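# Assemble two printed parts to match the stand's model

## Task

Join the two printed parts so they match the assembled example on the stand, which is just a display piece. The robot must not topple or be left leaning, and nothing may be knocked over or pushed out of the work area.

## Robot and tools

ROBOT. A wheeled base with a lifting column carrying a head and two six-joint arms (left and right), each ending in a two-finger gripper. Shoulder height S = 0.90 m + column_m. Folded, the robot is 0.73 m long, 0.62 m wide, and its front sits 0.40 m ahead of the column. The base only drives straight or turns in place; it cannot slide sideways.

FRAMES. Base frame: origin on the floor under the column, midway between the drive wheels; x ahead, y to the left, z up; metres. left_hand and right_hand are reported in this frame as the point where the fingers meet (tips reach 8 mm further); the hand's z axis runs along the fingers, its y axis across the opening. The odometry frame is the base frame as it stood at the start; base_odometry counts wheel turns only, heading in rad, positive left.

move. One action per call. Optional keys:
- base: exactly one of {"translate_m": d} (metres, relative to where the base last reported itself, forward positive, -3 to 3) or {"rotate_rad": d} (relative turn, counter-clockwise/left positive, -3.2 to 3.2).
- joints: a single object keyed by joint name, each value an absolute target. column_m 0 to 0.8 m; head_tilt_rad -0.61 to 1.308 (positive tilts down); for each arm, <side>_joint1_rad to <side>_joint6_rad in rad and <side>_gripper_m (fingertip gap, 0 closed to 0.093 m). Joint ranges: joint1 ±2.879, joint2 0 to 3.141, joint3 0 to 3.019, joint4 -1.692 to 1.57, joint5 ±1.57 (positive swings the hand to the robot's right), joint6 ±2.094 (roll, clockwise seen from behind positive). Both arms go in the same joints object; omit joints you do not want to change.
- speeds: caps for this action only, translate_m 0.05 to 0.8 m/s, rotate_rad 0.1 to 1 rad/s.
- min_time_s: 0.1 to 8 s, the shortest duration of each arm/gripper motion in this action.
- cameras: list from cam_head_left, cam_head_right, cam_left_wrist, cam_right_wrist, nav_camera, or "all"; [] for none.
- blocking: true (default) waits until everything rests; false returns in about half a second while motion continues.
Unknown keys make the call invalid; out-of-range numbers get it refused, and a refusal or an unrequested stop cancels the remaining move/wait/finished_scene calls in that reply.

Other tools: wait(seconds 0 to 10, cameras) lets time pass and returns state; stop(cameras) brakes all running motions; zoom_image(camera, region [x0,y0,x1,y1] in image pixels, at most 504 by 504) enlarges part of the latest picture; read_manual returns licence text only; finished_scene ends the attempt for good, so the assembly must already be complete and stable.

ARM GEOMETRY (approximate). With joint1 at -1.57 (left) or 1.57 (right) and joints 5, 6 at 0, the arm lies in a forward-pointing vertical plane 0.23 m beside the column. Let a = j2 - 0.35, b = 1.05 + j2 - j3, c = b - j4. The hand point is about 0.12 + 0.39 sin a + 0.38 cos b + 0.25 cos c ahead and S + 0.39 cos a - 0.38 sin b - 0.25 sin c up. Example: j2, j3, j4 = 0.92, 0.78, 0.14 gives about 0.60 m ahead, 0.25 m below S. Real hands often sit up to 7 cm lower and nearer (more when loaded); trust the reported hand position. Small target changes (under ~0.03 rad, 0.08 for joints 2 and 3) may not move a joint even though it says done. Raising a hand also drags it toward the column. To touch something gently, step about 0.05 rad per call.

GRIPPER. Fingers are 7 cm long; outside span is 1 cm more than the reading at the tips, 5 cm more at the base. A reading staying 0.003 m or more above target means something is held. To release, command well above the current reading. Wrist cameras sit about 10 cm behind the fingertips, looking along the fingers; the fingertips end at picture centre.

RESULTS. base_status and joint_status per motion: done, moving, off_target, stopped, contact_stop, time_out, not_followed, limit_stop_at_motor_heat. "joint command not followed" means a safety check refused an arm's targets (arms too close to each other or the body); back each moved joint off by 0.05 rad or more. on_its_own lists things the robot did unbidden ("held at" gives a target, not a reading). turned_by_wheels vs turned_by_imu differing by over ~4% and 0.05 rad means a collision or slip. base_tilt gives forward/right lean in degrees. motor_effort shows wheel load in percent; efforts outside rest range at rest suggest pushing on something. MOTOR HOT warns of overheating; an OVER-TEMPERATURE FAULT drops that arm for 30 s or more.

COLUMN. Lowering stops with contact_stop when an arm's load changes (a hand or held part touching down); it then refuses to descend until raised 0.2 m. Below column_m 0.3, moving arms can strike the housing or floor.

AVOID. Arms colliding or pressing on each other (can end the attempt); fast swings with outstretched or loaded arms, which overshoot and can rock or tip the robot; dropping parts or releasing them while moving; hard hits on fixed objects; continuous blocked pushing, which overheats motors (send the reported joint positions back as targets to relieve it). If the base stalls, drive 0.05 m back before retrying.

Each tool is called after ">>>" as name([rows], argument=value, ...), one row to a line, values as JSON.

## Session

>>> move(cameras=["all"])

Scene clock: 0.00 s.
Joint torques (N m): no reading
Heat: left arm: hottest shoulder 40 °C; right arm: hottest elbow 40 °C.
base_odometry: x=+0.000 y=+0.000 heading=+0.000
turned_by_wheels: +0.000
turned_by_imu: +0.000
base_tilt: forward=-0.7 right=-0.4
base_status: not commanded
joint_positions: column_m=+0.554 head_tilt_rad=+0.876 left_joint1_rad=-1.580 left_joint2_rad=+0.880 left_joint3_rad=+0.409 left_joint4_rad=-0.948 left_joint5_rad=+0.003 left_joint6_rad=-0.100 left_gripper_m=+0.09396 right_joint1_rad=+1.563 right_joint2_rad=+0.864 right_joint3_rad=+0.411 right_joint4_rad=-0.927 right_joint5_rad=-0.017 right_joint6_rad=-0.013 right_gripper_m=+0.09396
joint_status: not commanded
wheel_motors_off: 0
motor_effort: left_wheel=+2 right_wheel=+2
left_hand: x=+0.1464 y=+0.2220 z=+1.2511 quat_wxyz=(+0.432, +0.042, -0.901, -0.018) (m; base frame)
right_hand: x=+0.1541 y=-0.2242 z=+1.2472 quat_wxyz=(+0.415, -0.001, -0.910, -0.008) (m; base frame)
pictures: cam_head_left, cam_head_right, cam_left_wrist, cam_right_wrist, nav_camera

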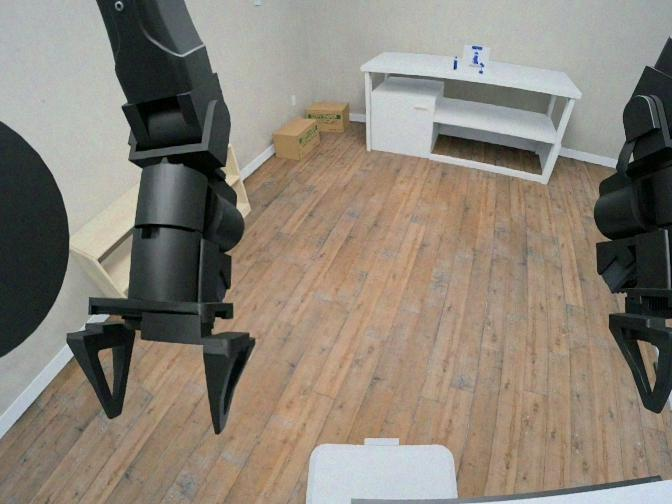

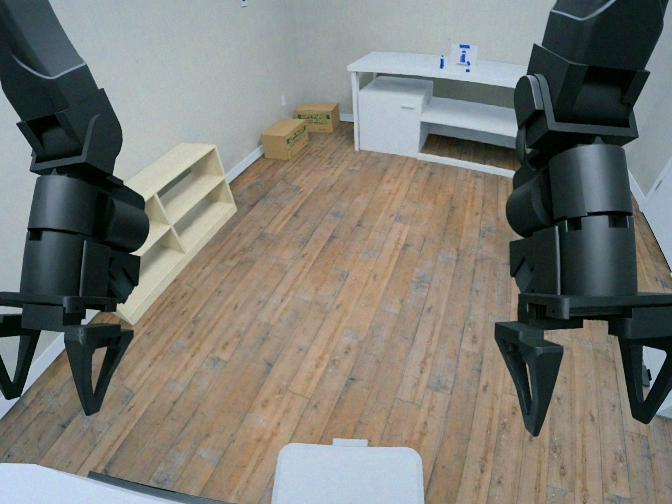

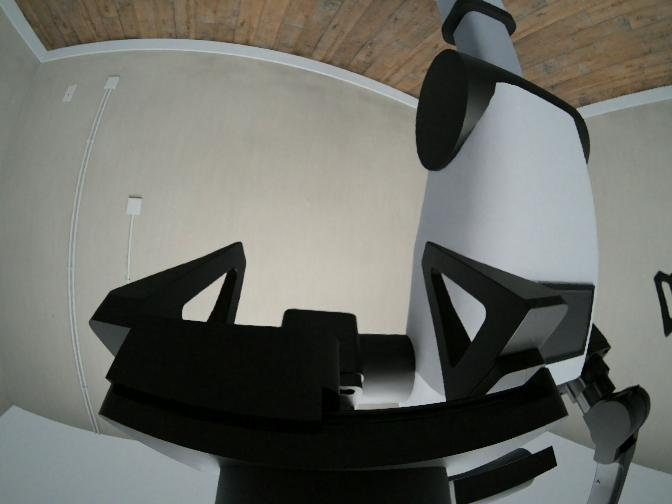

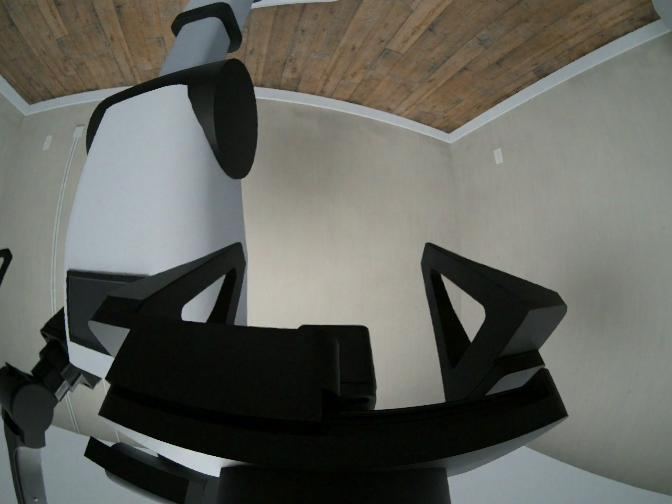

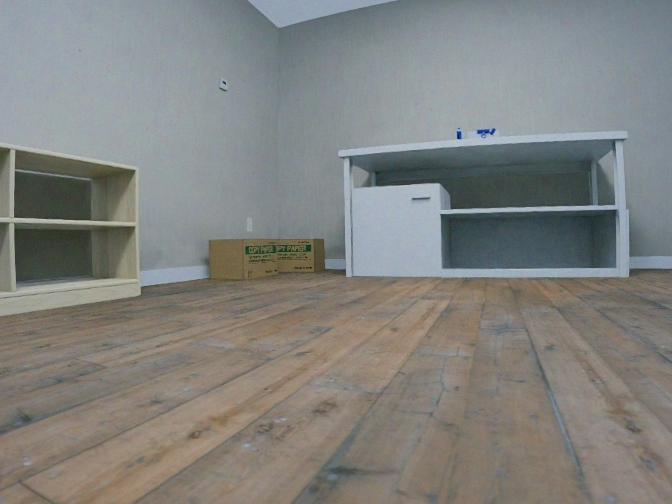

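>>> zoom_image(camera="cam_head_left", region=[420, 30, 540, 100])

>>> zoom_image(camera="cam_head_right", region=[420, 30, 510, 90])

>>> zoom_image(camera="nav_camera", region=[330, 110, 640, 290])

Scaled by 4.200 from the camera's 672x504 image, which has a finer 960x720 frame.

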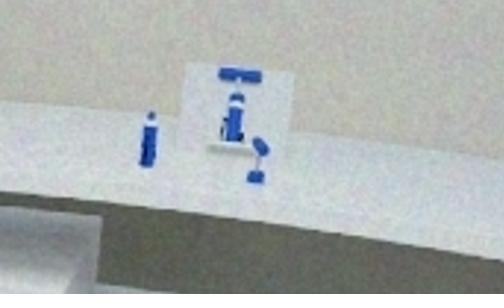

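Scaled by 5.600 from the camera's 672x504 image, which has a finer 960x720 frame.

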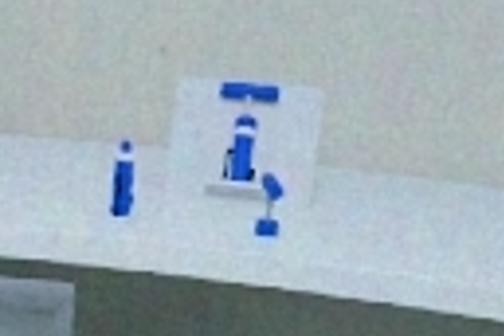

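Scaled by 1.626 from the camera's 672x504 image, which has a finer 960x720 frame.

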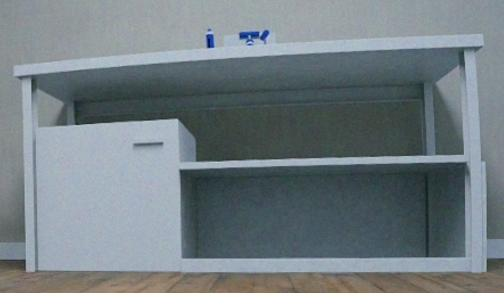

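>>> move(base={"rotate_rad": -0.27})

>>> move(base={"translate_m": 1.7}, joints={"head_tilt_rad": 0.6}, cameras=["cam_head_left", "cam_head_right", "nav_camera"])

Scene clock: 20.93 s.
Joint torques (N m): left_arm=[0.03 -4.72 -0.95 -1.35 0.07 -0.03] | right_arm=[0.38 -5.36 -0.94 -0.98 -0.06 -0.06]
Heat: left arm: hottest shoulder 40 °C; right arm: hottest elbow 40 °C.
move: done
base_odometry: x=+0.000 y=+0.000 heading=-0.269
turned_by_wheels: -0.269
turned_by_imu: -0.267
base_tilt: forward=-0.6 right=-0.4
base_status: done
joint_positions: column_m=+0.554 head_tilt_rad=+0.876 left_joint1_rad=-1.580 left_joint2_rad=+0.880 left_joint3_rad=+0.409 left_joint4_rad=-0.948 left_joint5_rad=+0.003 left_joint6_rad=-0.100 left_gripper_m=+0.09396 right_joint1_rad=+1.563 right_joint2_rad=+0.864 right_joint3_rad=+0.411 right_joint4_rad=-0.927 right_joint5_rad=-0.017 right_joint6_rad=-0.013 right_gripper_m=+0.09396
joint_status: not commanded
wheel_motors_off: 0
motor_effort: left_wheel=+1(28) right_wheel=-4(41)
left_hand: x=+0.1464 y=+0.2220 z=+1.2511 quat_wxyz=(+0.432, +0.042, -0.901, -0.018) (m; base frame)
right_hand: x=+0.1541 y=-0.2242 z=+1.2472 quat_wxyz=(+0.415, -0.001, -0.910, -0.008) (m; base frame)
pictures: none

Scene clock: 25.03 s.
Joint torques (N m): left_arm=[-0.03 -4.84 -1.03 -1.29 0.07 -0.03] | right_arm=[-0.67 -5.36 -0.98 -1.11 -0.02 0]
Heat: left arm: hottest shoulder 40 °C; right arm: hottest elbow 40 °C.
move: done
base_odometry: x=+1.639 y=-0.452 heading=-0.269
turned_by_wheels: +0.000
turned_by_imu: +0.000
base_tilt: forward=-0.7 right=-0.4
base_status: done
joint_positions: column_m=+0.554 head_tilt_rad=+0.617 left_joint1_rad=-1.580 left_joint2_rad=+0.880 left_joint3_rad=+0.410 left_joint4_rad=-0.948 left_joint5_rad=+0.003 left_joint6_rad=-0.100 left_gripper_m=+0.09396 right_joint1_rad=+1.563 right_joint2_rad=+0.864 right_joint3_rad=+0.413 right_joint4_rad=-0.927 right_joint5_rad=-0.017 right_joint6_rad=-0.013 right_gripper_m=+0.09396
joint_status: all done
wheel_motors_off: 0
motor_effort: left_wheel=-1(42) right_wheel=+0(42)
left_hand: x=+0.1470 y=+0.2220 z=+1.2509 quat_wxyz=(+0.432, +0.042, -0.901, -0.018) (m; base frame)
right_hand: x=+0.1551 y=-0.2242 z=+1.2469 quat_wxyz=(+0.414, -0.001, -0.910, -0.008) (m; base frame)
pictures: cam_head_left, cam_head_right, nav_camera
camera_calibration:
cam_head_left: T_world_to_cam=[[0.0791147, -0.995043, -0.0602585, 0.147553], [-0.504123, 0.012213, -0.863546, 1.34209], [0.860001, 0.0986968, -0.500657, 0.662193], [0, 0, 0, 1]] pos_world=[0.0954198, 0.0650745, 1.49938]
cam_head_right: T_world_to_cam=[[0.0770804, -0.995259, -0.059315, 0.0263484], [-0.503848, 0.0124527, -0.863702, 1.34259], [0.860346, 0.0964603, -0.500499, 0.661812], [0, 0, 0, 1]] pos_world=[0.105045, -0.0543341, 1.4924]

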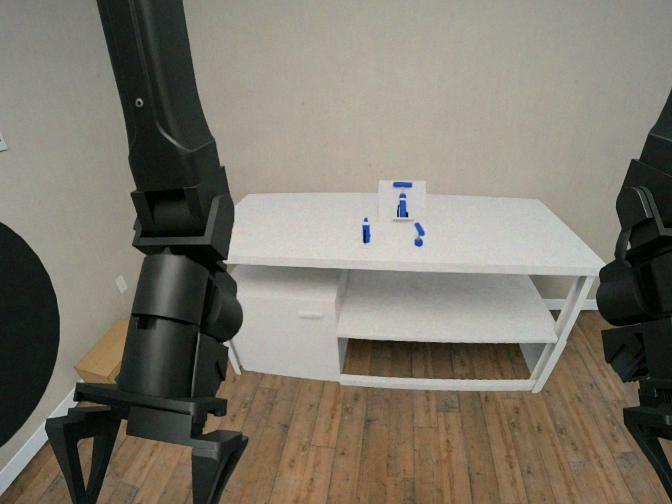

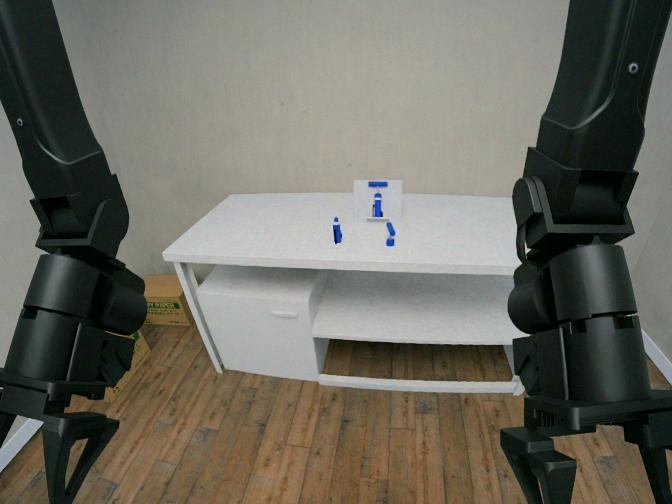

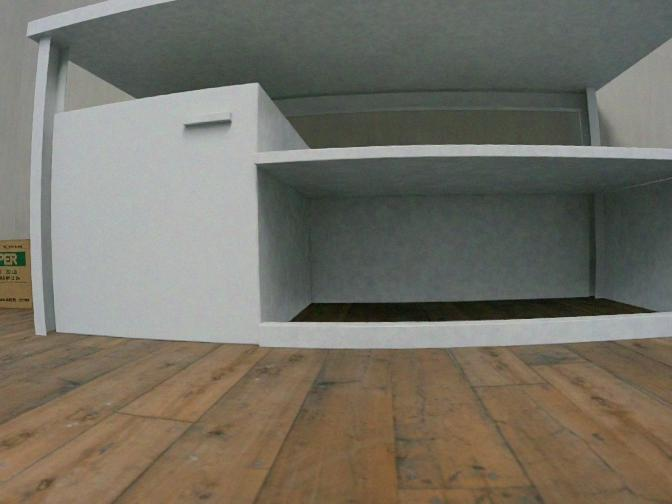

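>>> zoom_image(camera="cam_head_left", region=[345, 170, 445, 255])

>>> zoom_image(camera="cam_head_right", region=[315, 170, 415, 255])

Scaled by 5.040 from the camera's 672x504 image, which has a finer 960x720 frame.

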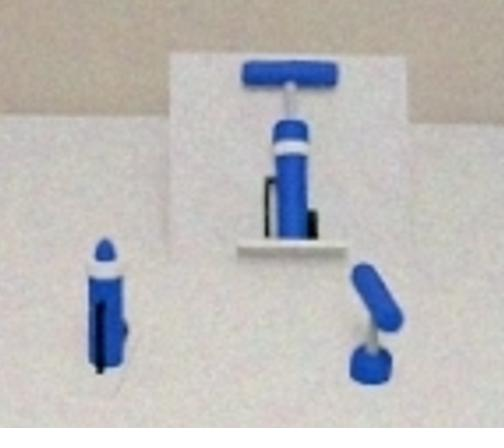

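Scaled by 5.040 from the camera's 672x504 image, which has a finer 960x720 frame.

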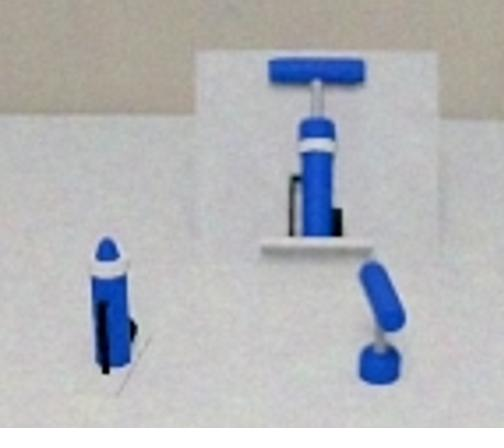

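>>> move(base={"translate_m": 0.52}, speeds={"translate_m": 0.3}, joints={"head_tilt_rad": 0.75, "column_m": 0.45}, cameras=["cam_head_left", "cam_head_right", "nav_camera"])

>>> zoom_image(camera="cam_head_left", region=[300, 140, 480, 290])

>>> zoom_image(camera="cam_head_right", region=[260, 140, 440, 290])

Scene clock: 56.97 s.
Joint torques (N m): left_arm=[-0.03 -4.78 -0.98 -1.32 0.09 -0.04] | right_arm=[-0.73 -5.66 -1.18 -1.06 -0.07 -0.07]
Heat: left arm: hottest shoulder 41 °C; right arm: hottest elbow 39 °C.
move: done
base_odometry: x=+2.140 y=-0.590 heading=-0.269
turned_by_wheels: +0.000
turned_by_imu: +0.001
base_tilt: forward=-0.7 right=-0.4
base_status: done
joint_positions: column_m=+0.450 head_tilt_rad=+0.753 left_joint1_rad=-1.580 left_joint2_rad=+0.880 left_joint3_rad=+0.410 left_joint4_rad=-0.948 left_joint5_rad=+0.003 left_joint6_rad=-0.100 left_gripper_m=+0.09396 right_joint1_rad=+1.563 right_joint2_rad=+0.864 right_joint3_rad=+0.413 right_joint4_rad=-0.927 right_joint5_rad=-0.017 right_joint6_rad=-0.013 right_gripper_m=+0.09396
joint_status: all done
wheel_motors_off: 0
motor_effort: left_wheel=-1(24) right_wheel=+0(32)
left_hand: x=+0.1468 y=+0.2220 z=+1.1470 quat_wxyz=(+0.432, +0.042, -0.901, -0.018) (m; base frame)
right_hand: x=+0.1551 y=-0.2242 z=+1.1429 quat_wxyz=(+0.414, -0.001, -0.910, -0.008) (m; base frame)
pictures: cam_head_left, cam_head_right, nav_camera
camera_calibration:
cam_head_left: T_world_to_cam=[[0.0702369, -0.995043, -0.0704012, 0.1563], [-0.616258, 0.0122139, -0.78745, 1.14871], [0.784406, 0.0986933, -0.612345, 0.774321], [0, 0, 0, 1]] pos_world=[0.0895391, 0.0650745, 1.3897]
cam_head_right: T_world_to_cam=[[0.068349, -0.995259, -0.0691913, 0.0348039], [-0.616007, 0.0124536, -0.787642, 1.14917], [0.78477, 0.0964568, -0.612235, 0.774043], [0, 0, 0, 1]] pos_world=[0.0980726, -0.0543341, 1.38144]

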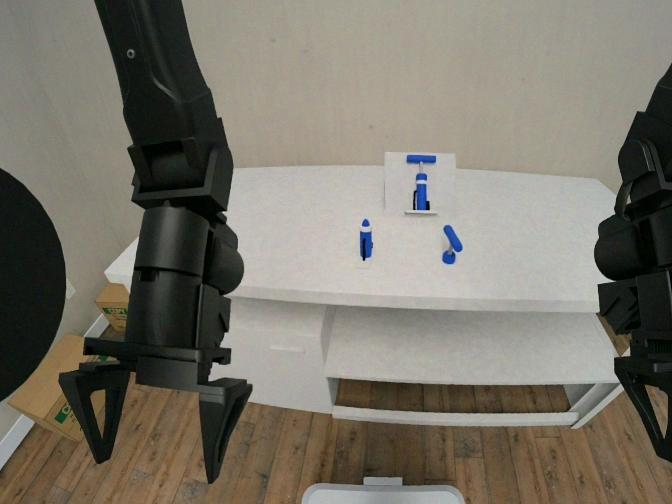

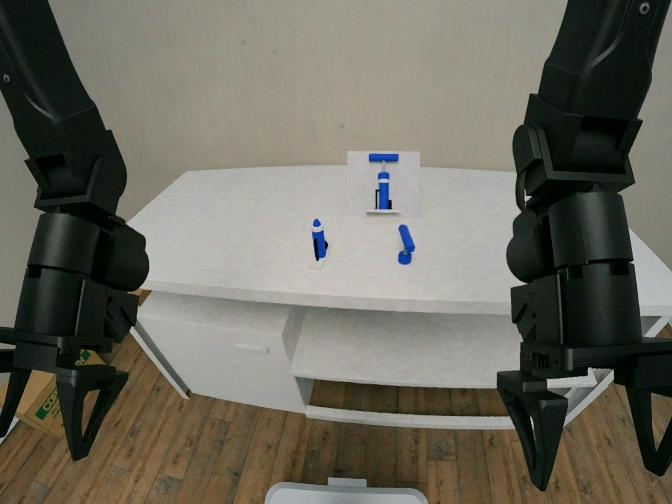

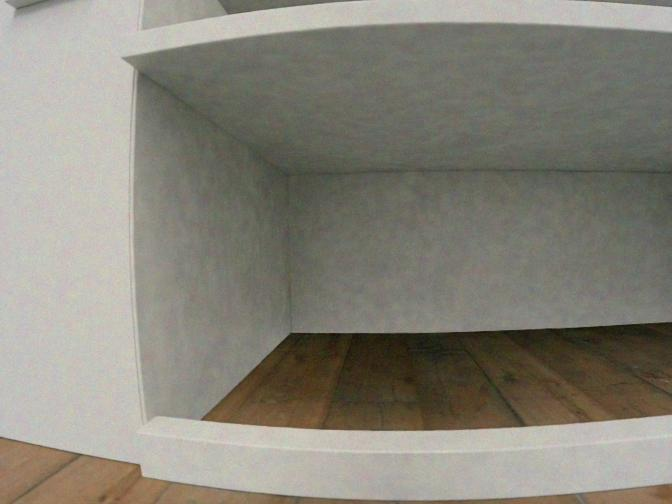

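Scaled by 2.800 from the camera's 672x504 image, which has a finer 960x720 frame.

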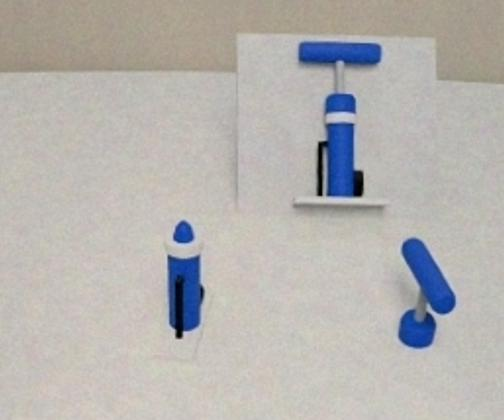

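Scaled by 2.800 from the camera's 672x504 image, which has a finer 960x720 frame.

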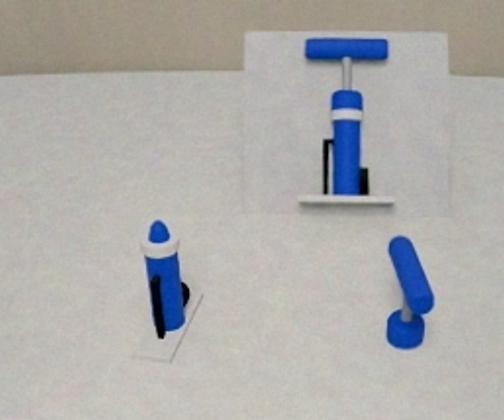

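>>> move(base={"translate_m": 0.1}, joints={"head_tilt_rad": 0.85, "column_m": 0.6}, speeds={"translate_m": 0.2})

>>> move(base={"rotate_rad": 0.113}, joints={"right_joint1_rad": 1.57, "right_joint2_rad": 1.277, "right_joint3_rad": 1.253, "right_joint4_rad": -0.497, "right_joint5_rad": 0, "right_joint6_rad": 0}, min_time_s=3, cameras=["cam_head_left", "cam_head_right", "cam_right_wrist"])

Scene clock: 124.60 s.
Joint torques (N m): left_arm=[-0.15 -4.66 -0.95 -1.32 0.07 -0.03] | right_arm=[-1.08 -5.19 -1.06 -0.99 -0.05 -0.04]
Heat: left arm: hottest shoulder 41 °C; right arm: hottest elbow 39 °C.
move: done
base_odometry: x=+2.237 y=-0.617 heading=-0.270
turned_by_wheels: +0.000
turned_by_imu: +0.002
base_tilt: forward=-0.7 right=-0.4
base_status: done
joint_positions: column_m=+0.600 head_tilt_rad=+0.852 left_joint1_rad=-1.580 left_joint2_rad=+0.880 left_joint3_rad=+0.409 left_joint4_rad=-0.948 left_joint5_rad=+0.003 left_joint6_rad=-0.100 left_gripper_m=+0.09396 right_joint1_rad=+1.563 right_joint2_rad=+0.864 right_joint3_rad=+0.413 right_joint4_rad=-0.927 right_joint5_rad=-0.017 right_joint6_rad=-0.013 right_gripper_m=+0.09396
joint_status: all done
wheel_motors_off: 0
motor_effort: left_wheel=-1(25) right_wheel=-1(34)
left_hand: x=+0.1464 y=+0.2220 z=+1.2970 quat_wxyz=(+0.432, +0.042, -0.901, -0.018) (m; base frame)
right_hand: x=+0.1549 y=-0.2242 z=+1.2929 quat_wxyz=(+0.414, -0.001, -0.910, -0.008) (m; base frame)
pictures: none

Scene clock: 127.90 s.
Joint torques (N m): left_arm=[-0.03 -4.66 -0.98 -1.33 0.08 -0.02] | right_arm=[-0.85 -13.74 5.37 0.88 0.07 0.08]
Heat: left arm: hottest shoulder 41 °C; right arm: hottest elbow 39 °C.
move: done
base_odometry: x=+2.237 y=-0.617 heading=-0.158
turned_by_wheels: +0.112
turned_by_imu: +0.113
base_tilt: forward=-0.6 right=-0.4
base_status: done
joint_positions: column_m=+0.600 head_tilt_rad=+0.852 left_joint1_rad=-1.580 left_joint2_rad=+0.880 left_joint3_rad=+0.409 left_joint4_rad=-0.948 left_joint5_rad=+0.003 left_joint6_rad=-0.100 left_gripper_m=+0.09396 right_joint1_rad=+1.563 right_joint2_rad=+1.265 right_joint3_rad=+1.226 right_joint4_rad=-0.508 right_joint5_rad=-0.003 right_joint6_rad=-0.009 right_gripper_m=+0.09396
joint_status: all done
wheel_motors_off: 0
motor_effort: left_wheel=-1(37) right_wheel=+1(32)
left_hand: x=+0.1464 y=+0.2221 z=+1.2970 quat_wxyz=(+0.432, +0.042, -0.901, -0.018) (m; base frame)
right_hand: x=+0.6015 y=-0.2293 z=+1.1494 quat_wxyz=(+0.012, +0.003, -1.000, +0.002) (m; base frame)
pictures: cam_head_left, cam_head_right, cam_right_wrist
camera_calibration:
cam_head_left: T_world_to_cam=[[0.0629236, -0.995043, -0.0770079, 0.177696], [-0.691152, 0.0122172, -0.722606, 1.16768], [0.719965, 0.0986932, -0.686957, 0.987661], [0, 0, 0, 1]] pos_world=[0.0847808, 0.0650745, 1.53594]
cam_head_right: T_world_to_cam=[[0.0611646, -0.995259, -0.0756172, 0.0557205], [-0.690922, 0.0124569, -0.722822, 1.16815], [0.720338, 0.0964567, -0.686884, 0.987375], [0, 0, 0, 1]] pos_world=[0.0924493, -0.0543341, 1.52679]
cam_right_wrist: T_world_to_cam=[[0.0124813, -0.999899, -0.00682028, -0.229145], [-0.79335, -0.0140543, 0.608604, -0.221709], [-0.608638, -0.00218533, -0.793445, 1.40796], [0, 0, 0, 1]] pos_world=[0.683904, -0.229161, 1.25051]

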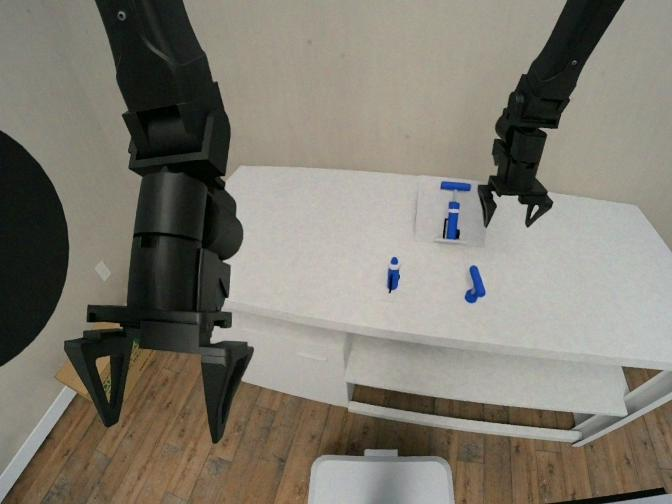

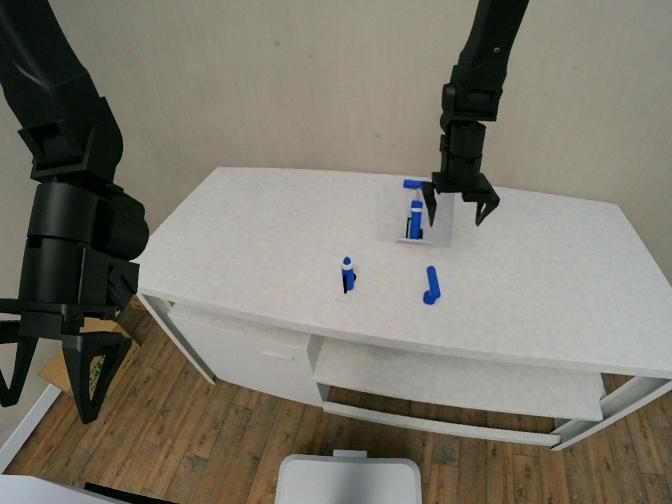

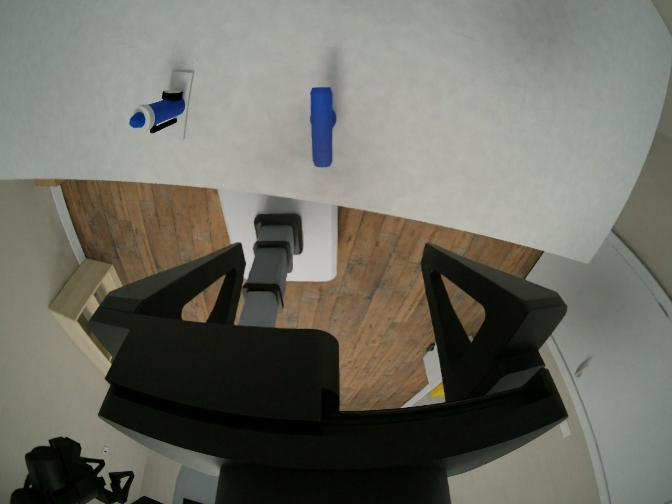

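>>> zoom_image(camera="cam_right_wrist", region=[110, 50, 370, 220])

>>> zoom_image(camera="cam_head_left", region=[360, 160, 520, 320])

>>> zoom_image(camera="cam_head_right", region=[320, 160, 480, 320])

Scaled by 1.938 from the camera's 672x504 image, which has a finer 960x720 frame.

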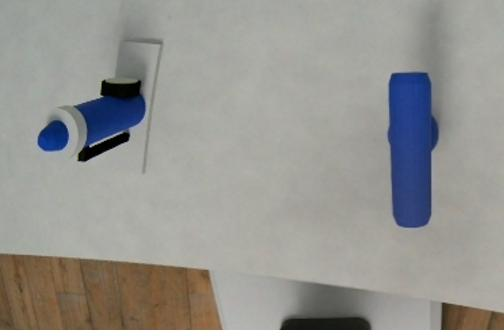

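Scaled by 3.150 from the camera's 672x504 image, which has a finer 960x720 frame.

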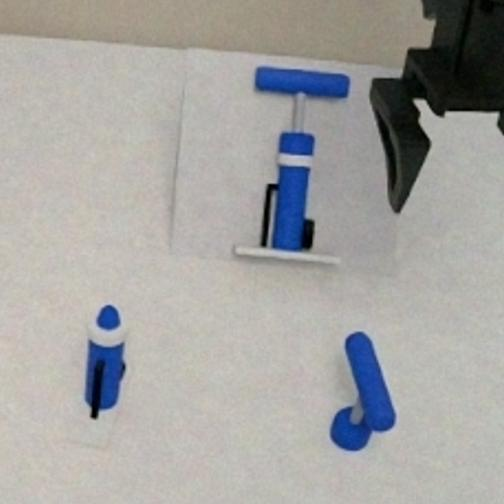

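Scaled by 3.150 from the camera's 672x504 image, which has a finer 960x720 frame.

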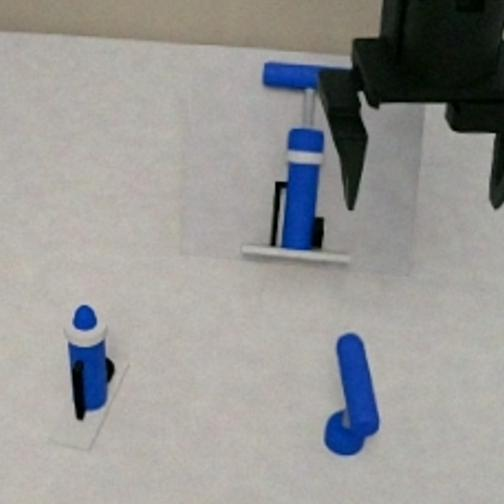

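>>> move(base={"translate_m": 0.02}, joints={"column_m": 0.47}, cameras=["cam_right_wrist", "cam_head_right"])

>>> zoom_image(camera="cam_right_wrist", region=[20, 50, 420, 350])

Scene clock: 172.53 s.
Joint torques (N m): left_arm=[0.03 -4.66 -1.06 -1.32 0.09 -0.04] | right_arm=[-0.44 -14.21 4.48 0.96 0.04 0.04]
Heat: left arm: hottest shoulder 40 °C; right arm: hottest elbow 41 °C.
move: done
base_odometry: x=+2.257 y=-0.620 heading=-0.158
turned_by_wheels: +0.001
turned_by_imu: +0.002
base_tilt: forward=-0.7 right=-0.4
base_status: done
joint_positions: column_m=+0.470 head_tilt_rad=+0.852 left_joint1_rad=-1.580 left_joint2_rad=+0.880 left_joint3_rad=+0.410 left_joint4_rad=-0.948 left_joint5_rad=+0.003 left_joint6_rad=-0.100 left_gripper_m=+0.09396 right_joint1_rad=+1.563 right_joint2_rad=+1.272 right_joint3_rad=+1.236 right_joint4_rad=-0.504 right_joint5_rad=-0.003 right_joint6_rad=-0.009 right_gripper_m=+0.09396
joint_status: all done
wheel_motors_off: 0
motor_effort: left_wheel=+1(42) right_wheel=+0(36)
left_hand: x=+0.1470 y=+0.2221 z=+1.1669 quat_wxyz=(+0.432, +0.042, -0.901, -0.018) (m; base frame)
right_hand: x=+0.6062 y=-0.2294 z=+1.0182 quat_wxyz=(+0.008, +0.003, -1.000, +0.002) (m; base frame)
pictures: cam_head_right, cam_right_wrist
camera_calibration:
cam_head_right: T_world_to_cam=[[0.0611586, -0.995259, -0.0756303, 0.0459167], [-0.691074, 0.0124502, -0.722677, 1.07407], [0.720192, 0.096464, -0.687035, 0.898374], [0, 0, 0, 1]] pos_world=[0.0924493, -0.0543341, 1.39689]
cam_right_wrist: T_world_to_cam=[[0.01219, -0.999906, -0.00634734, -0.230515], [-0.797982, -0.0135531, 0.602528, -0.129067], [-0.602558, -0.00227975, -0.798072, 1.30769], [0, 0, 0, 1]] pos_world=[0.687775, -0.229261, 1.11993]

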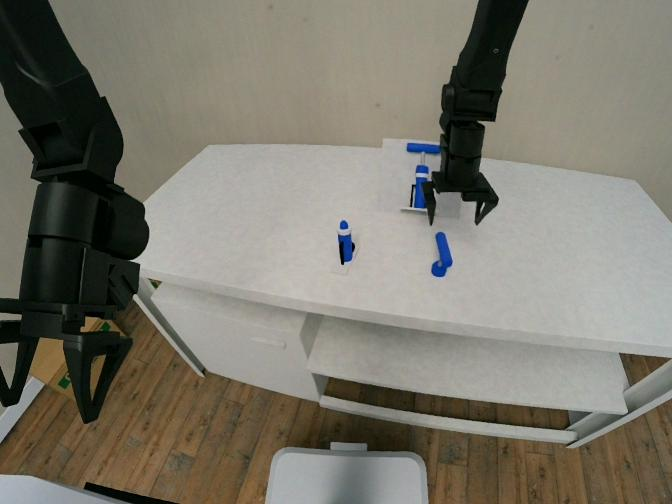

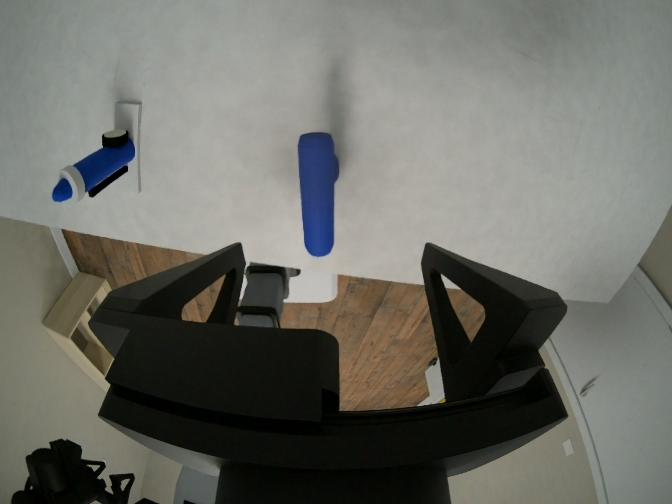

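Scaled by 1.260 from the camera's 672x504 image, which has a finer 960x720 frame.

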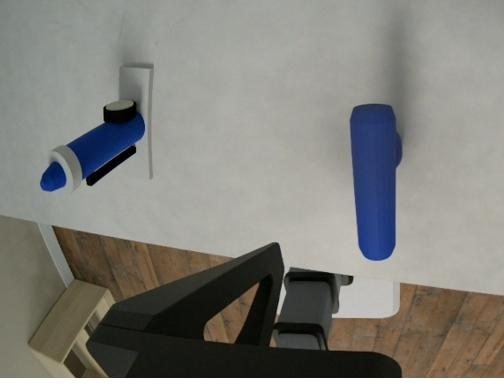

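>>> move(base={"rotate_rad": 0.019})

>>> move(base={"translate_m": -0.009}, speeds={"translate_m": 0.05}, joints={"column_m": 0.43}, cameras=["cam_right_wrist", "cam_head_right"])

>>> zoom_image(camera="cam_right_wrist", region=[200, 100, 500, 350])

>>> zoom_image(camera="cam_head_right", region=[380, 140, 530, 290])

Scene clock: 183.43 s.
Joint torques (N m): left_arm=[0.03 -4.72 -1.05 -1.35 0.1 -0.03] | right_arm=[-1.03 -14.27 4.79 0.98 0.03 0.06]
Heat: left arm: hottest shoulder 40 °C; right arm: hottest elbow 41 °C.
move: done
base_odometry: x=+2.257 y=-0.620 heading=-0.140
turned_by_wheels: +0.018
turned_by_imu: +0.019
base_tilt: forward=-0.7 right=-0.4
base_status: done
joint_positions: column_m=+0.470 head_tilt_rad=+0.852 left_joint1_rad=-1.580 left_joint2_rad=+0.880 left_joint3_rad=+0.410 left_joint4_rad=-0.948 left_joint5_rad=+0.003 left_joint6_rad=-0.100 left_gripper_m=+0.09396 right_joint1_rad=+1.568 right_joint2_rad=+1.272 right_joint3_rad=+1.236 right_joint4_rad=-0.504 right_joint5_rad=-0.001 right_joint6_rad=-0.009 right_gripper_m=+0.09396
joint_status: not commanded
wheel_motors_off: 0
motor_effort: left_wheel=-1(41) right_wheel=+0(34)
left_hand: x=+0.1468 y=+0.2221 z=+1.1670 quat_wxyz=(+0.432, +0.042, -0.901, -0.018) (m; base frame)
right_hand: x=+0.6062 y=-0.2269 z=+1.0182 quat_wxyz=(+0.008, +0.004, -1.000, +0.001) (m; base frame)
pictures: none

Scene clock: 184.53 s.
Joint torques (N m): left_arm=[0.03 -4.72 -0.91 -1.33 0.1 -0.04] | right_arm=[-0.62 -14.15 4.52 0.66 0.03 0.07]
Heat: left arm: hottest shoulder 40 °C; right arm: hottest elbow 41 °C.
move: done
base_odometry: x=+2.248 y=-0.619 heading=-0.141
turned_by_wheels: -0.001
turned_by_imu: -0.001
base_tilt: forward=-0.7 right=-0.4
base_status: done
joint_positions: column_m=+0.430 head_tilt_rad=+0.852 left_joint1_rad=-1.580 left_joint2_rad=+0.880 left_joint3_rad=+0.409 left_joint4_rad=-0.948 left_joint5_rad=+0.003 left_joint6_rad=-0.100 left_gripper_m=+0.09396 right_joint1_rad=+1.568 right_joint2_rad=+1.273 right_joint3_rad=+1.237 right_joint4_rad=-0.504 right_joint5_rad=-0.001 right_joint6_rad=-0.009 right_gripper_m=+0.09396
joint_status: all done
wheel_motors_off: 0
motor_effort: left_wheel=-1(53) right_wheel=+0(23)
left_hand: x=+0.1464 y=+0.2221 z=+1.1271 quat_wxyz=(+0.432, +0.042, -0.901, -0.018) (m; base frame)
right_hand: x=+0.6068 y=-0.2269 z=+0.9779 quat_wxyz=(+0.008, +0.004, -1.000, +0.001) (m; base frame)
pictures: cam_head_right, cam_right_wrist
camera_calibration:
cam_head_right: T_world_to_cam=[[0.0611586, -0.995259, -0.0756303, 0.0428915], [-0.691074, 0.0124502, -0.722677, 1.04516], [0.720192, 0.096464, -0.687035, 0.870893], [0, 0, 0, 1]] pos_world=[0.0924493, -0.0543341, 1.35689]
cam_right_wrist: T_world_to_cam=[[0.0143394, -0.999855, -0.00915921, -0.226712], [-0.79846, -0.016964, 0.601809, -0.104022], [-0.601878, -0.00131631, -0.798587, 1.27614], [0, 0, 0, 1]] pos_world=[0.688274, -0.226764, 1.07963]

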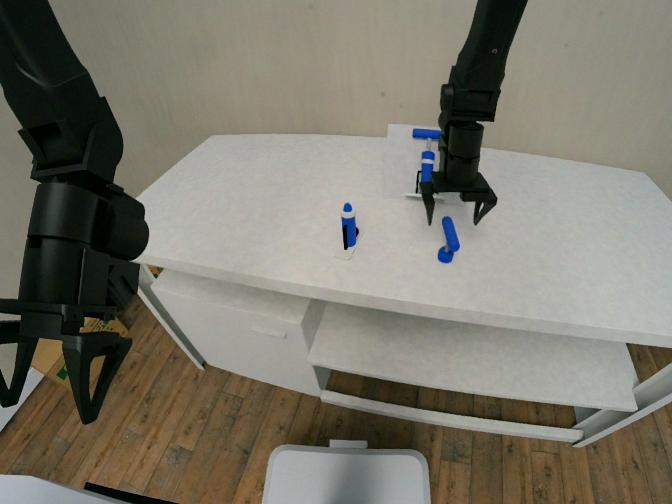

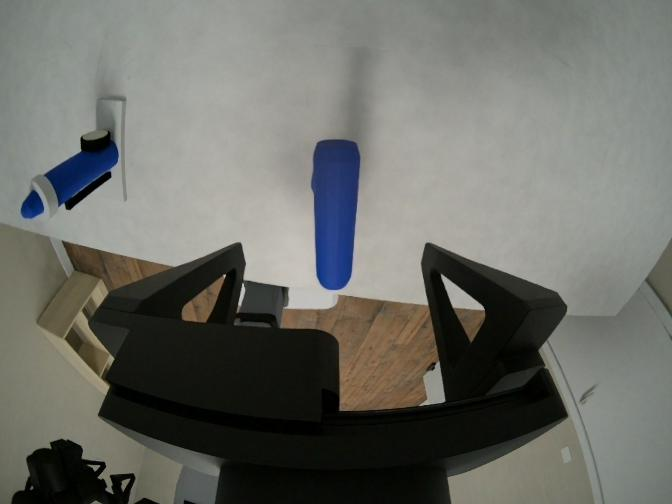

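Scaled by 1.680 from the camera's 672x504 image, which has a finer 960x720 frame.

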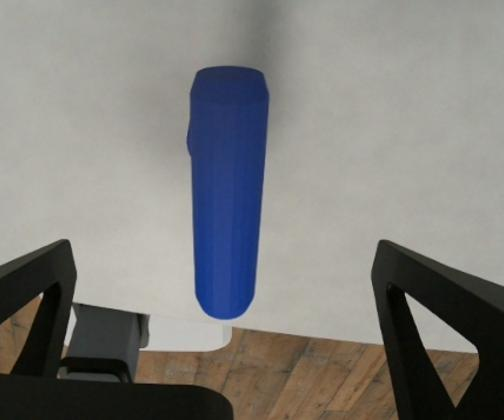

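Scaled by 3.360 from the camera's 672x504 image, which has a finer 960x720 frame.

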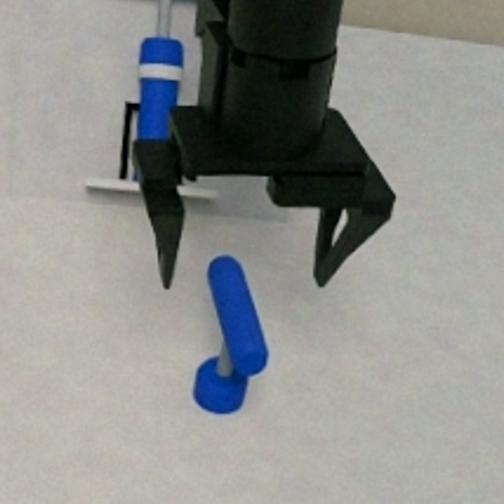

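>>> move(base={"translate_m": -0.01}, speeds={"translate_m": 0.05}, joints={"column_m": 0.39}, cameras=["cam_right_wrist", "cam_head_right"])

>>> zoom_image(camera="cam_right_wrist", region=[200, 100, 500, 350])

>>> zoom_image(camera="cam_head_right", region=[380, 140, 530, 290])

Scene clock: 196.37 s.
Joint torques (N m): left_arm=[-0.03 -4.78 -0.94 -1.33 0.11 -0.03] | right_arm=[-0.73 -13.68 4.44 0.72 -0.03 0.04]
Heat: left arm: hottest shoulder 40 °C; right arm: hottest shoulder 42 °C.
move: done
base_odometry: x=+2.238 y=-0.617 heading=-0.143
turned_by_wheels: -0.001
turned_by_imu: +0.000
base_tilt: forward=-0.6 right=-0.4
base_status: done
joint_positions: column_m=+0.390 head_tilt_rad=+0.852 left_joint1_rad=-1.580 left_joint2_rad=+0.880 left_joint3_rad=+0.409 left_joint4_rad=-0.948 left_joint5_rad=+0.003 left_joint6_rad=-0.100 left_gripper_m=+0.09396 right_joint1_rad=+1.568 right_joint2_rad=+1.275 right_joint3_rad=+1.239 right_joint4_rad=-0.503 right_joint5_rad=-0.001 right_joint6_rad=-0.009 right_gripper_m=+0.09396
joint_status: all done
wheel_motors_off: 0
motor_effort: left_wheel=+0(53) right_wheel=+1(25)
left_hand: x=+0.1462 y=+0.2221 z=+1.0872 quat_wxyz=(+0.432, +0.042, -0.901, -0.018) (m; base frame)
right_hand: x=+0.6071 y=-0.2269 z=+0.9374 quat_wxyz=(+0.008, +0.004, -1.000, +0.001) (m; base frame)
pictures: cam_head_right, cam_right_wrist
camera_calibration:
cam_head_right: T_world_to_cam=[[0.0611438, -0.995259, -0.0756351, 0.0398801], [-0.691127, 0.0124568, -0.722626, 1.01612], [0.720142, 0.0964575, -0.687089, 0.843558], [0, 0, 0, 1]] pos_world=[0.0923493, -0.0543341, 1.31689]
cam_right_wrist: T_world_to_cam=[[0.0143428, -0.999855, -0.00915408, -0.227095], [-0.798676, -0.0169641, 0.601522, -0.0789633], [-0.60159, -0.00131637, -0.798804, 1.24401], [0, 0, 0, 1]] pos_world=[0.688573, -0.226764, 1.03914]

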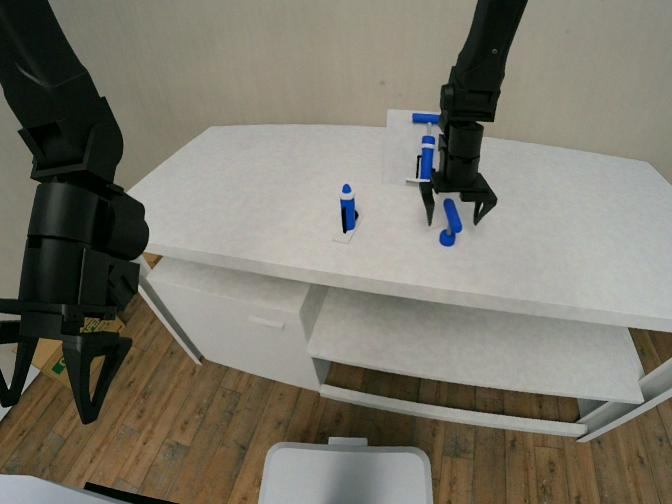

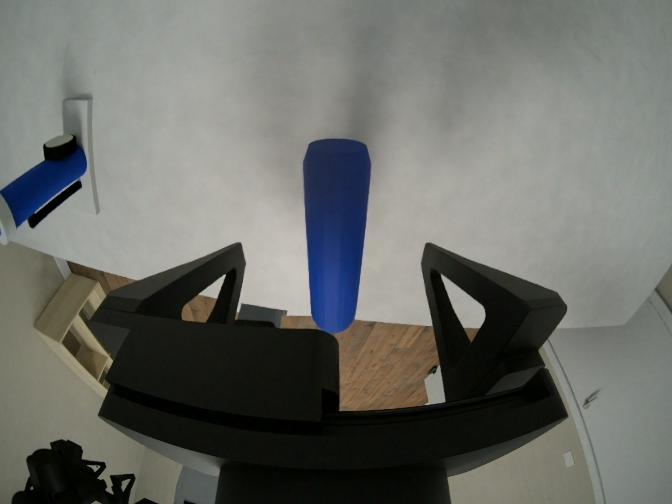

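Scaled by 1.680 from the camera's 672x504 image, which has a finer 960x720 frame.

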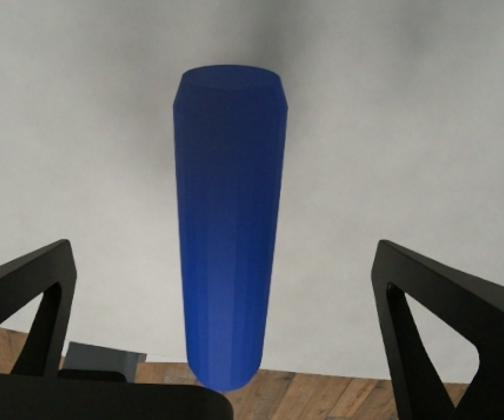

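Scaled by 3.360 from the camera's 672x504 image, which has a finer 960x720 frame.

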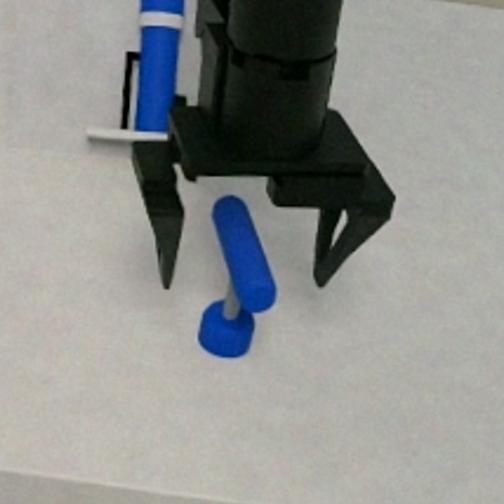

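>>> move(base={"translate_m": 0.017}, speeds={"translate_m": 0.05}, joints={"column_m": 0.4}, cameras=["cam_right_wrist", "cam_head_right", "cam_head_left"])

>>> zoom_image(camera="cam_right_wrist", region=[200, 100, 500, 350])

>>> zoom_image(camera="cam_head_right", region=[380, 140, 530, 290])

>>> zoom_image(camera="cam_head_left", region=[420, 140, 570, 290])

Scene clock: 219.83 s.
Joint torques (N m): left_arm=[0.03 -4.72 -0.91 -1.36 0.1 -0.04] | right_arm=[-0.62 -14.45 4.42 0.88 0.03 0.06]
Heat: left arm: hottest shoulder 40 °C; right arm: hottest elbow 42 °C.
move: done
base_odometry: x=+2.255 y=-0.620 heading=-0.142
turned_by_wheels: +0.001
turned_by_imu: +0.002
base_tilt: forward=-0.7 right=-0.4
base_status: done
joint_positions: column_m=+0.400 head_tilt_rad=+0.852 left_joint1_rad=-1.580 left_joint2_rad=+0.880 left_joint3_rad=+0.409 left_joint4_rad=-0.948 left_joint5_rad=+0.003 left_joint6_rad=-0.100 left_gripper_m=+0.09396 right_joint1_rad=+1.568 right_joint2_rad=+1.276 right_joint3_rad=+1.239 right_joint4_rad=-0.503 right_joint5_rad=-0.001 right_joint6_rad=-0.009 right_gripper_m=+0.09396
joint_status: all done
wheel_motors_off: 0
motor_effort: left_wheel=+0(41) right_wheel=-1(39)
left_hand: x=+0.1462 y=+0.2221 z=+1.0971 quat_wxyz=(+0.432, +0.042, -0.901, -0.018) (m; base frame)
right_hand: x=+0.6072 y=-0.2269 z=+0.9468 quat_wxyz=(+0.008, +0.004, -1.000, +0.001) (m; base frame)
pictures: cam_head_left, cam_head_right, cam_right_wrist
camera_calibration:
cam_head_left: T_world_to_cam=[[0.0628812, -0.995043, -0.0770448, 0.162354], [-0.691563, 0.012217, -0.722213, 1.0226], [0.719574, 0.0986949, -0.687366, 0.850921], [0, 0, 0, 1]] pos_world=[0.0846811, 0.0650745, 1.33594]
cam_head_right: T_world_to_cam=[[0.061123, -0.995259, -0.075653, 0.0406546], [-0.691332, 0.0124567, -0.72243, 1.02304], [0.719947, 0.0964584, -0.687293, 0.85065], [0, 0, 0, 1]] pos_world=[0.0923493, -0.0543341, 1.32679]
cam_right_wrist: T_world_to_cam=[[0.0143394, -0.999855, -0.00915921, -0.227001], [-0.79846, -0.016964, 0.601809, -0.0850469], [-0.601878, -0.00131631, -0.798587, 1.25163], [0, 0, 0, 1]] pos_world=[0.688674, -0.226764, 1.04863]

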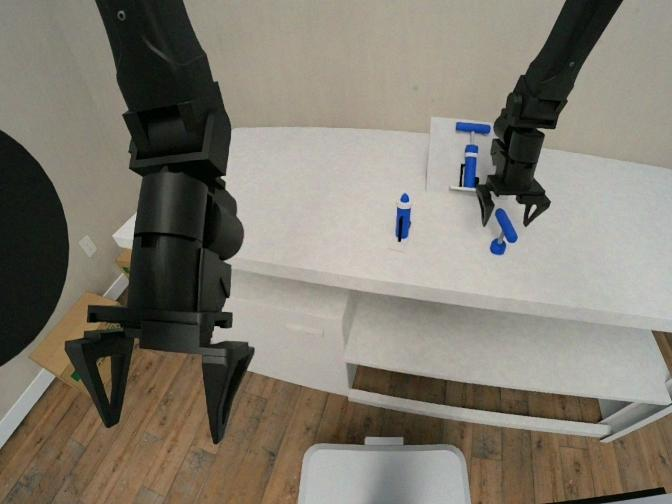

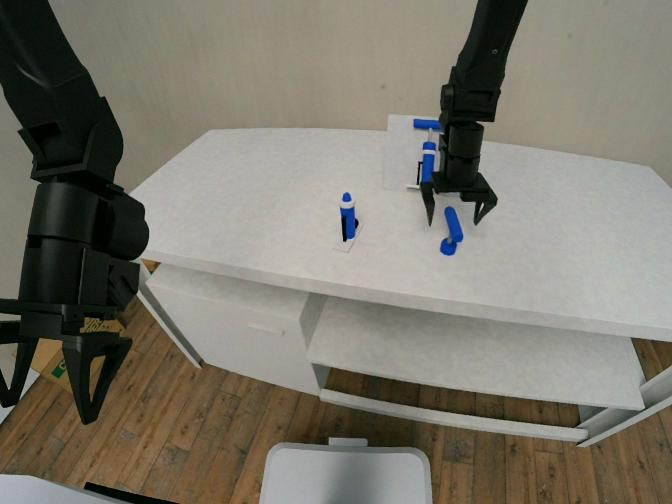

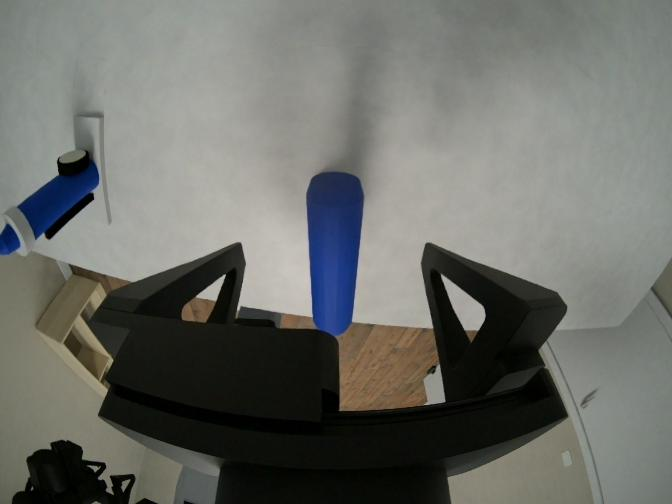

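Scaled by 1.680 from the camera's 672x504 image, which has a finer 960x720 frame.

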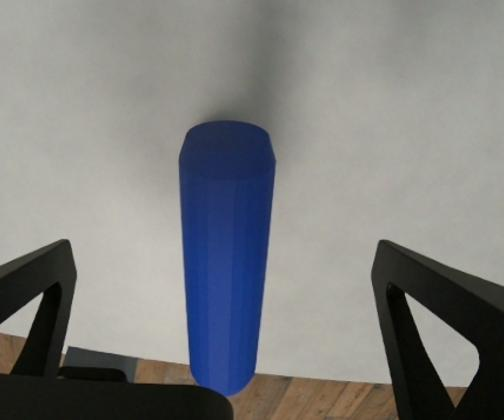

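Scaled by 3.360 from the camera's 672x504 image, which has a finer 960x720 frame.

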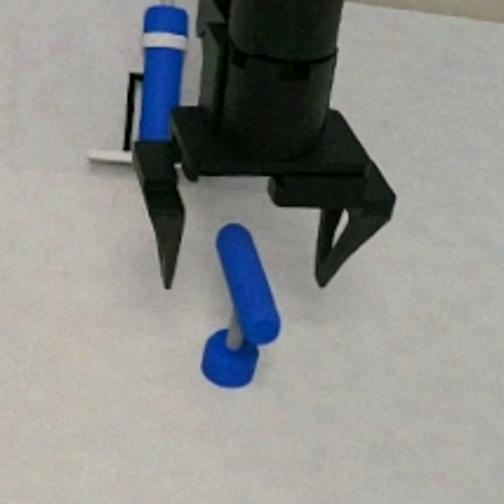

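Scaled by 3.360 from the camera's 672x504 image, which has a finer 960x720 frame.

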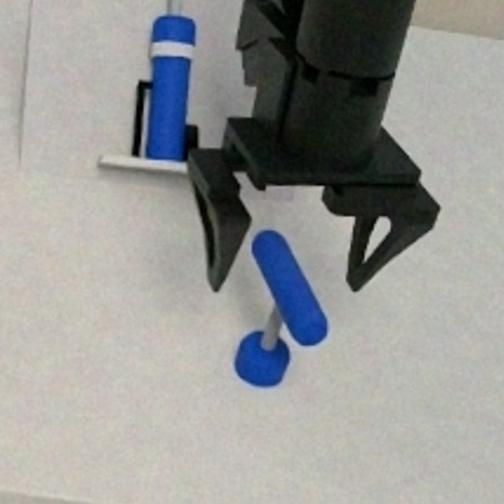

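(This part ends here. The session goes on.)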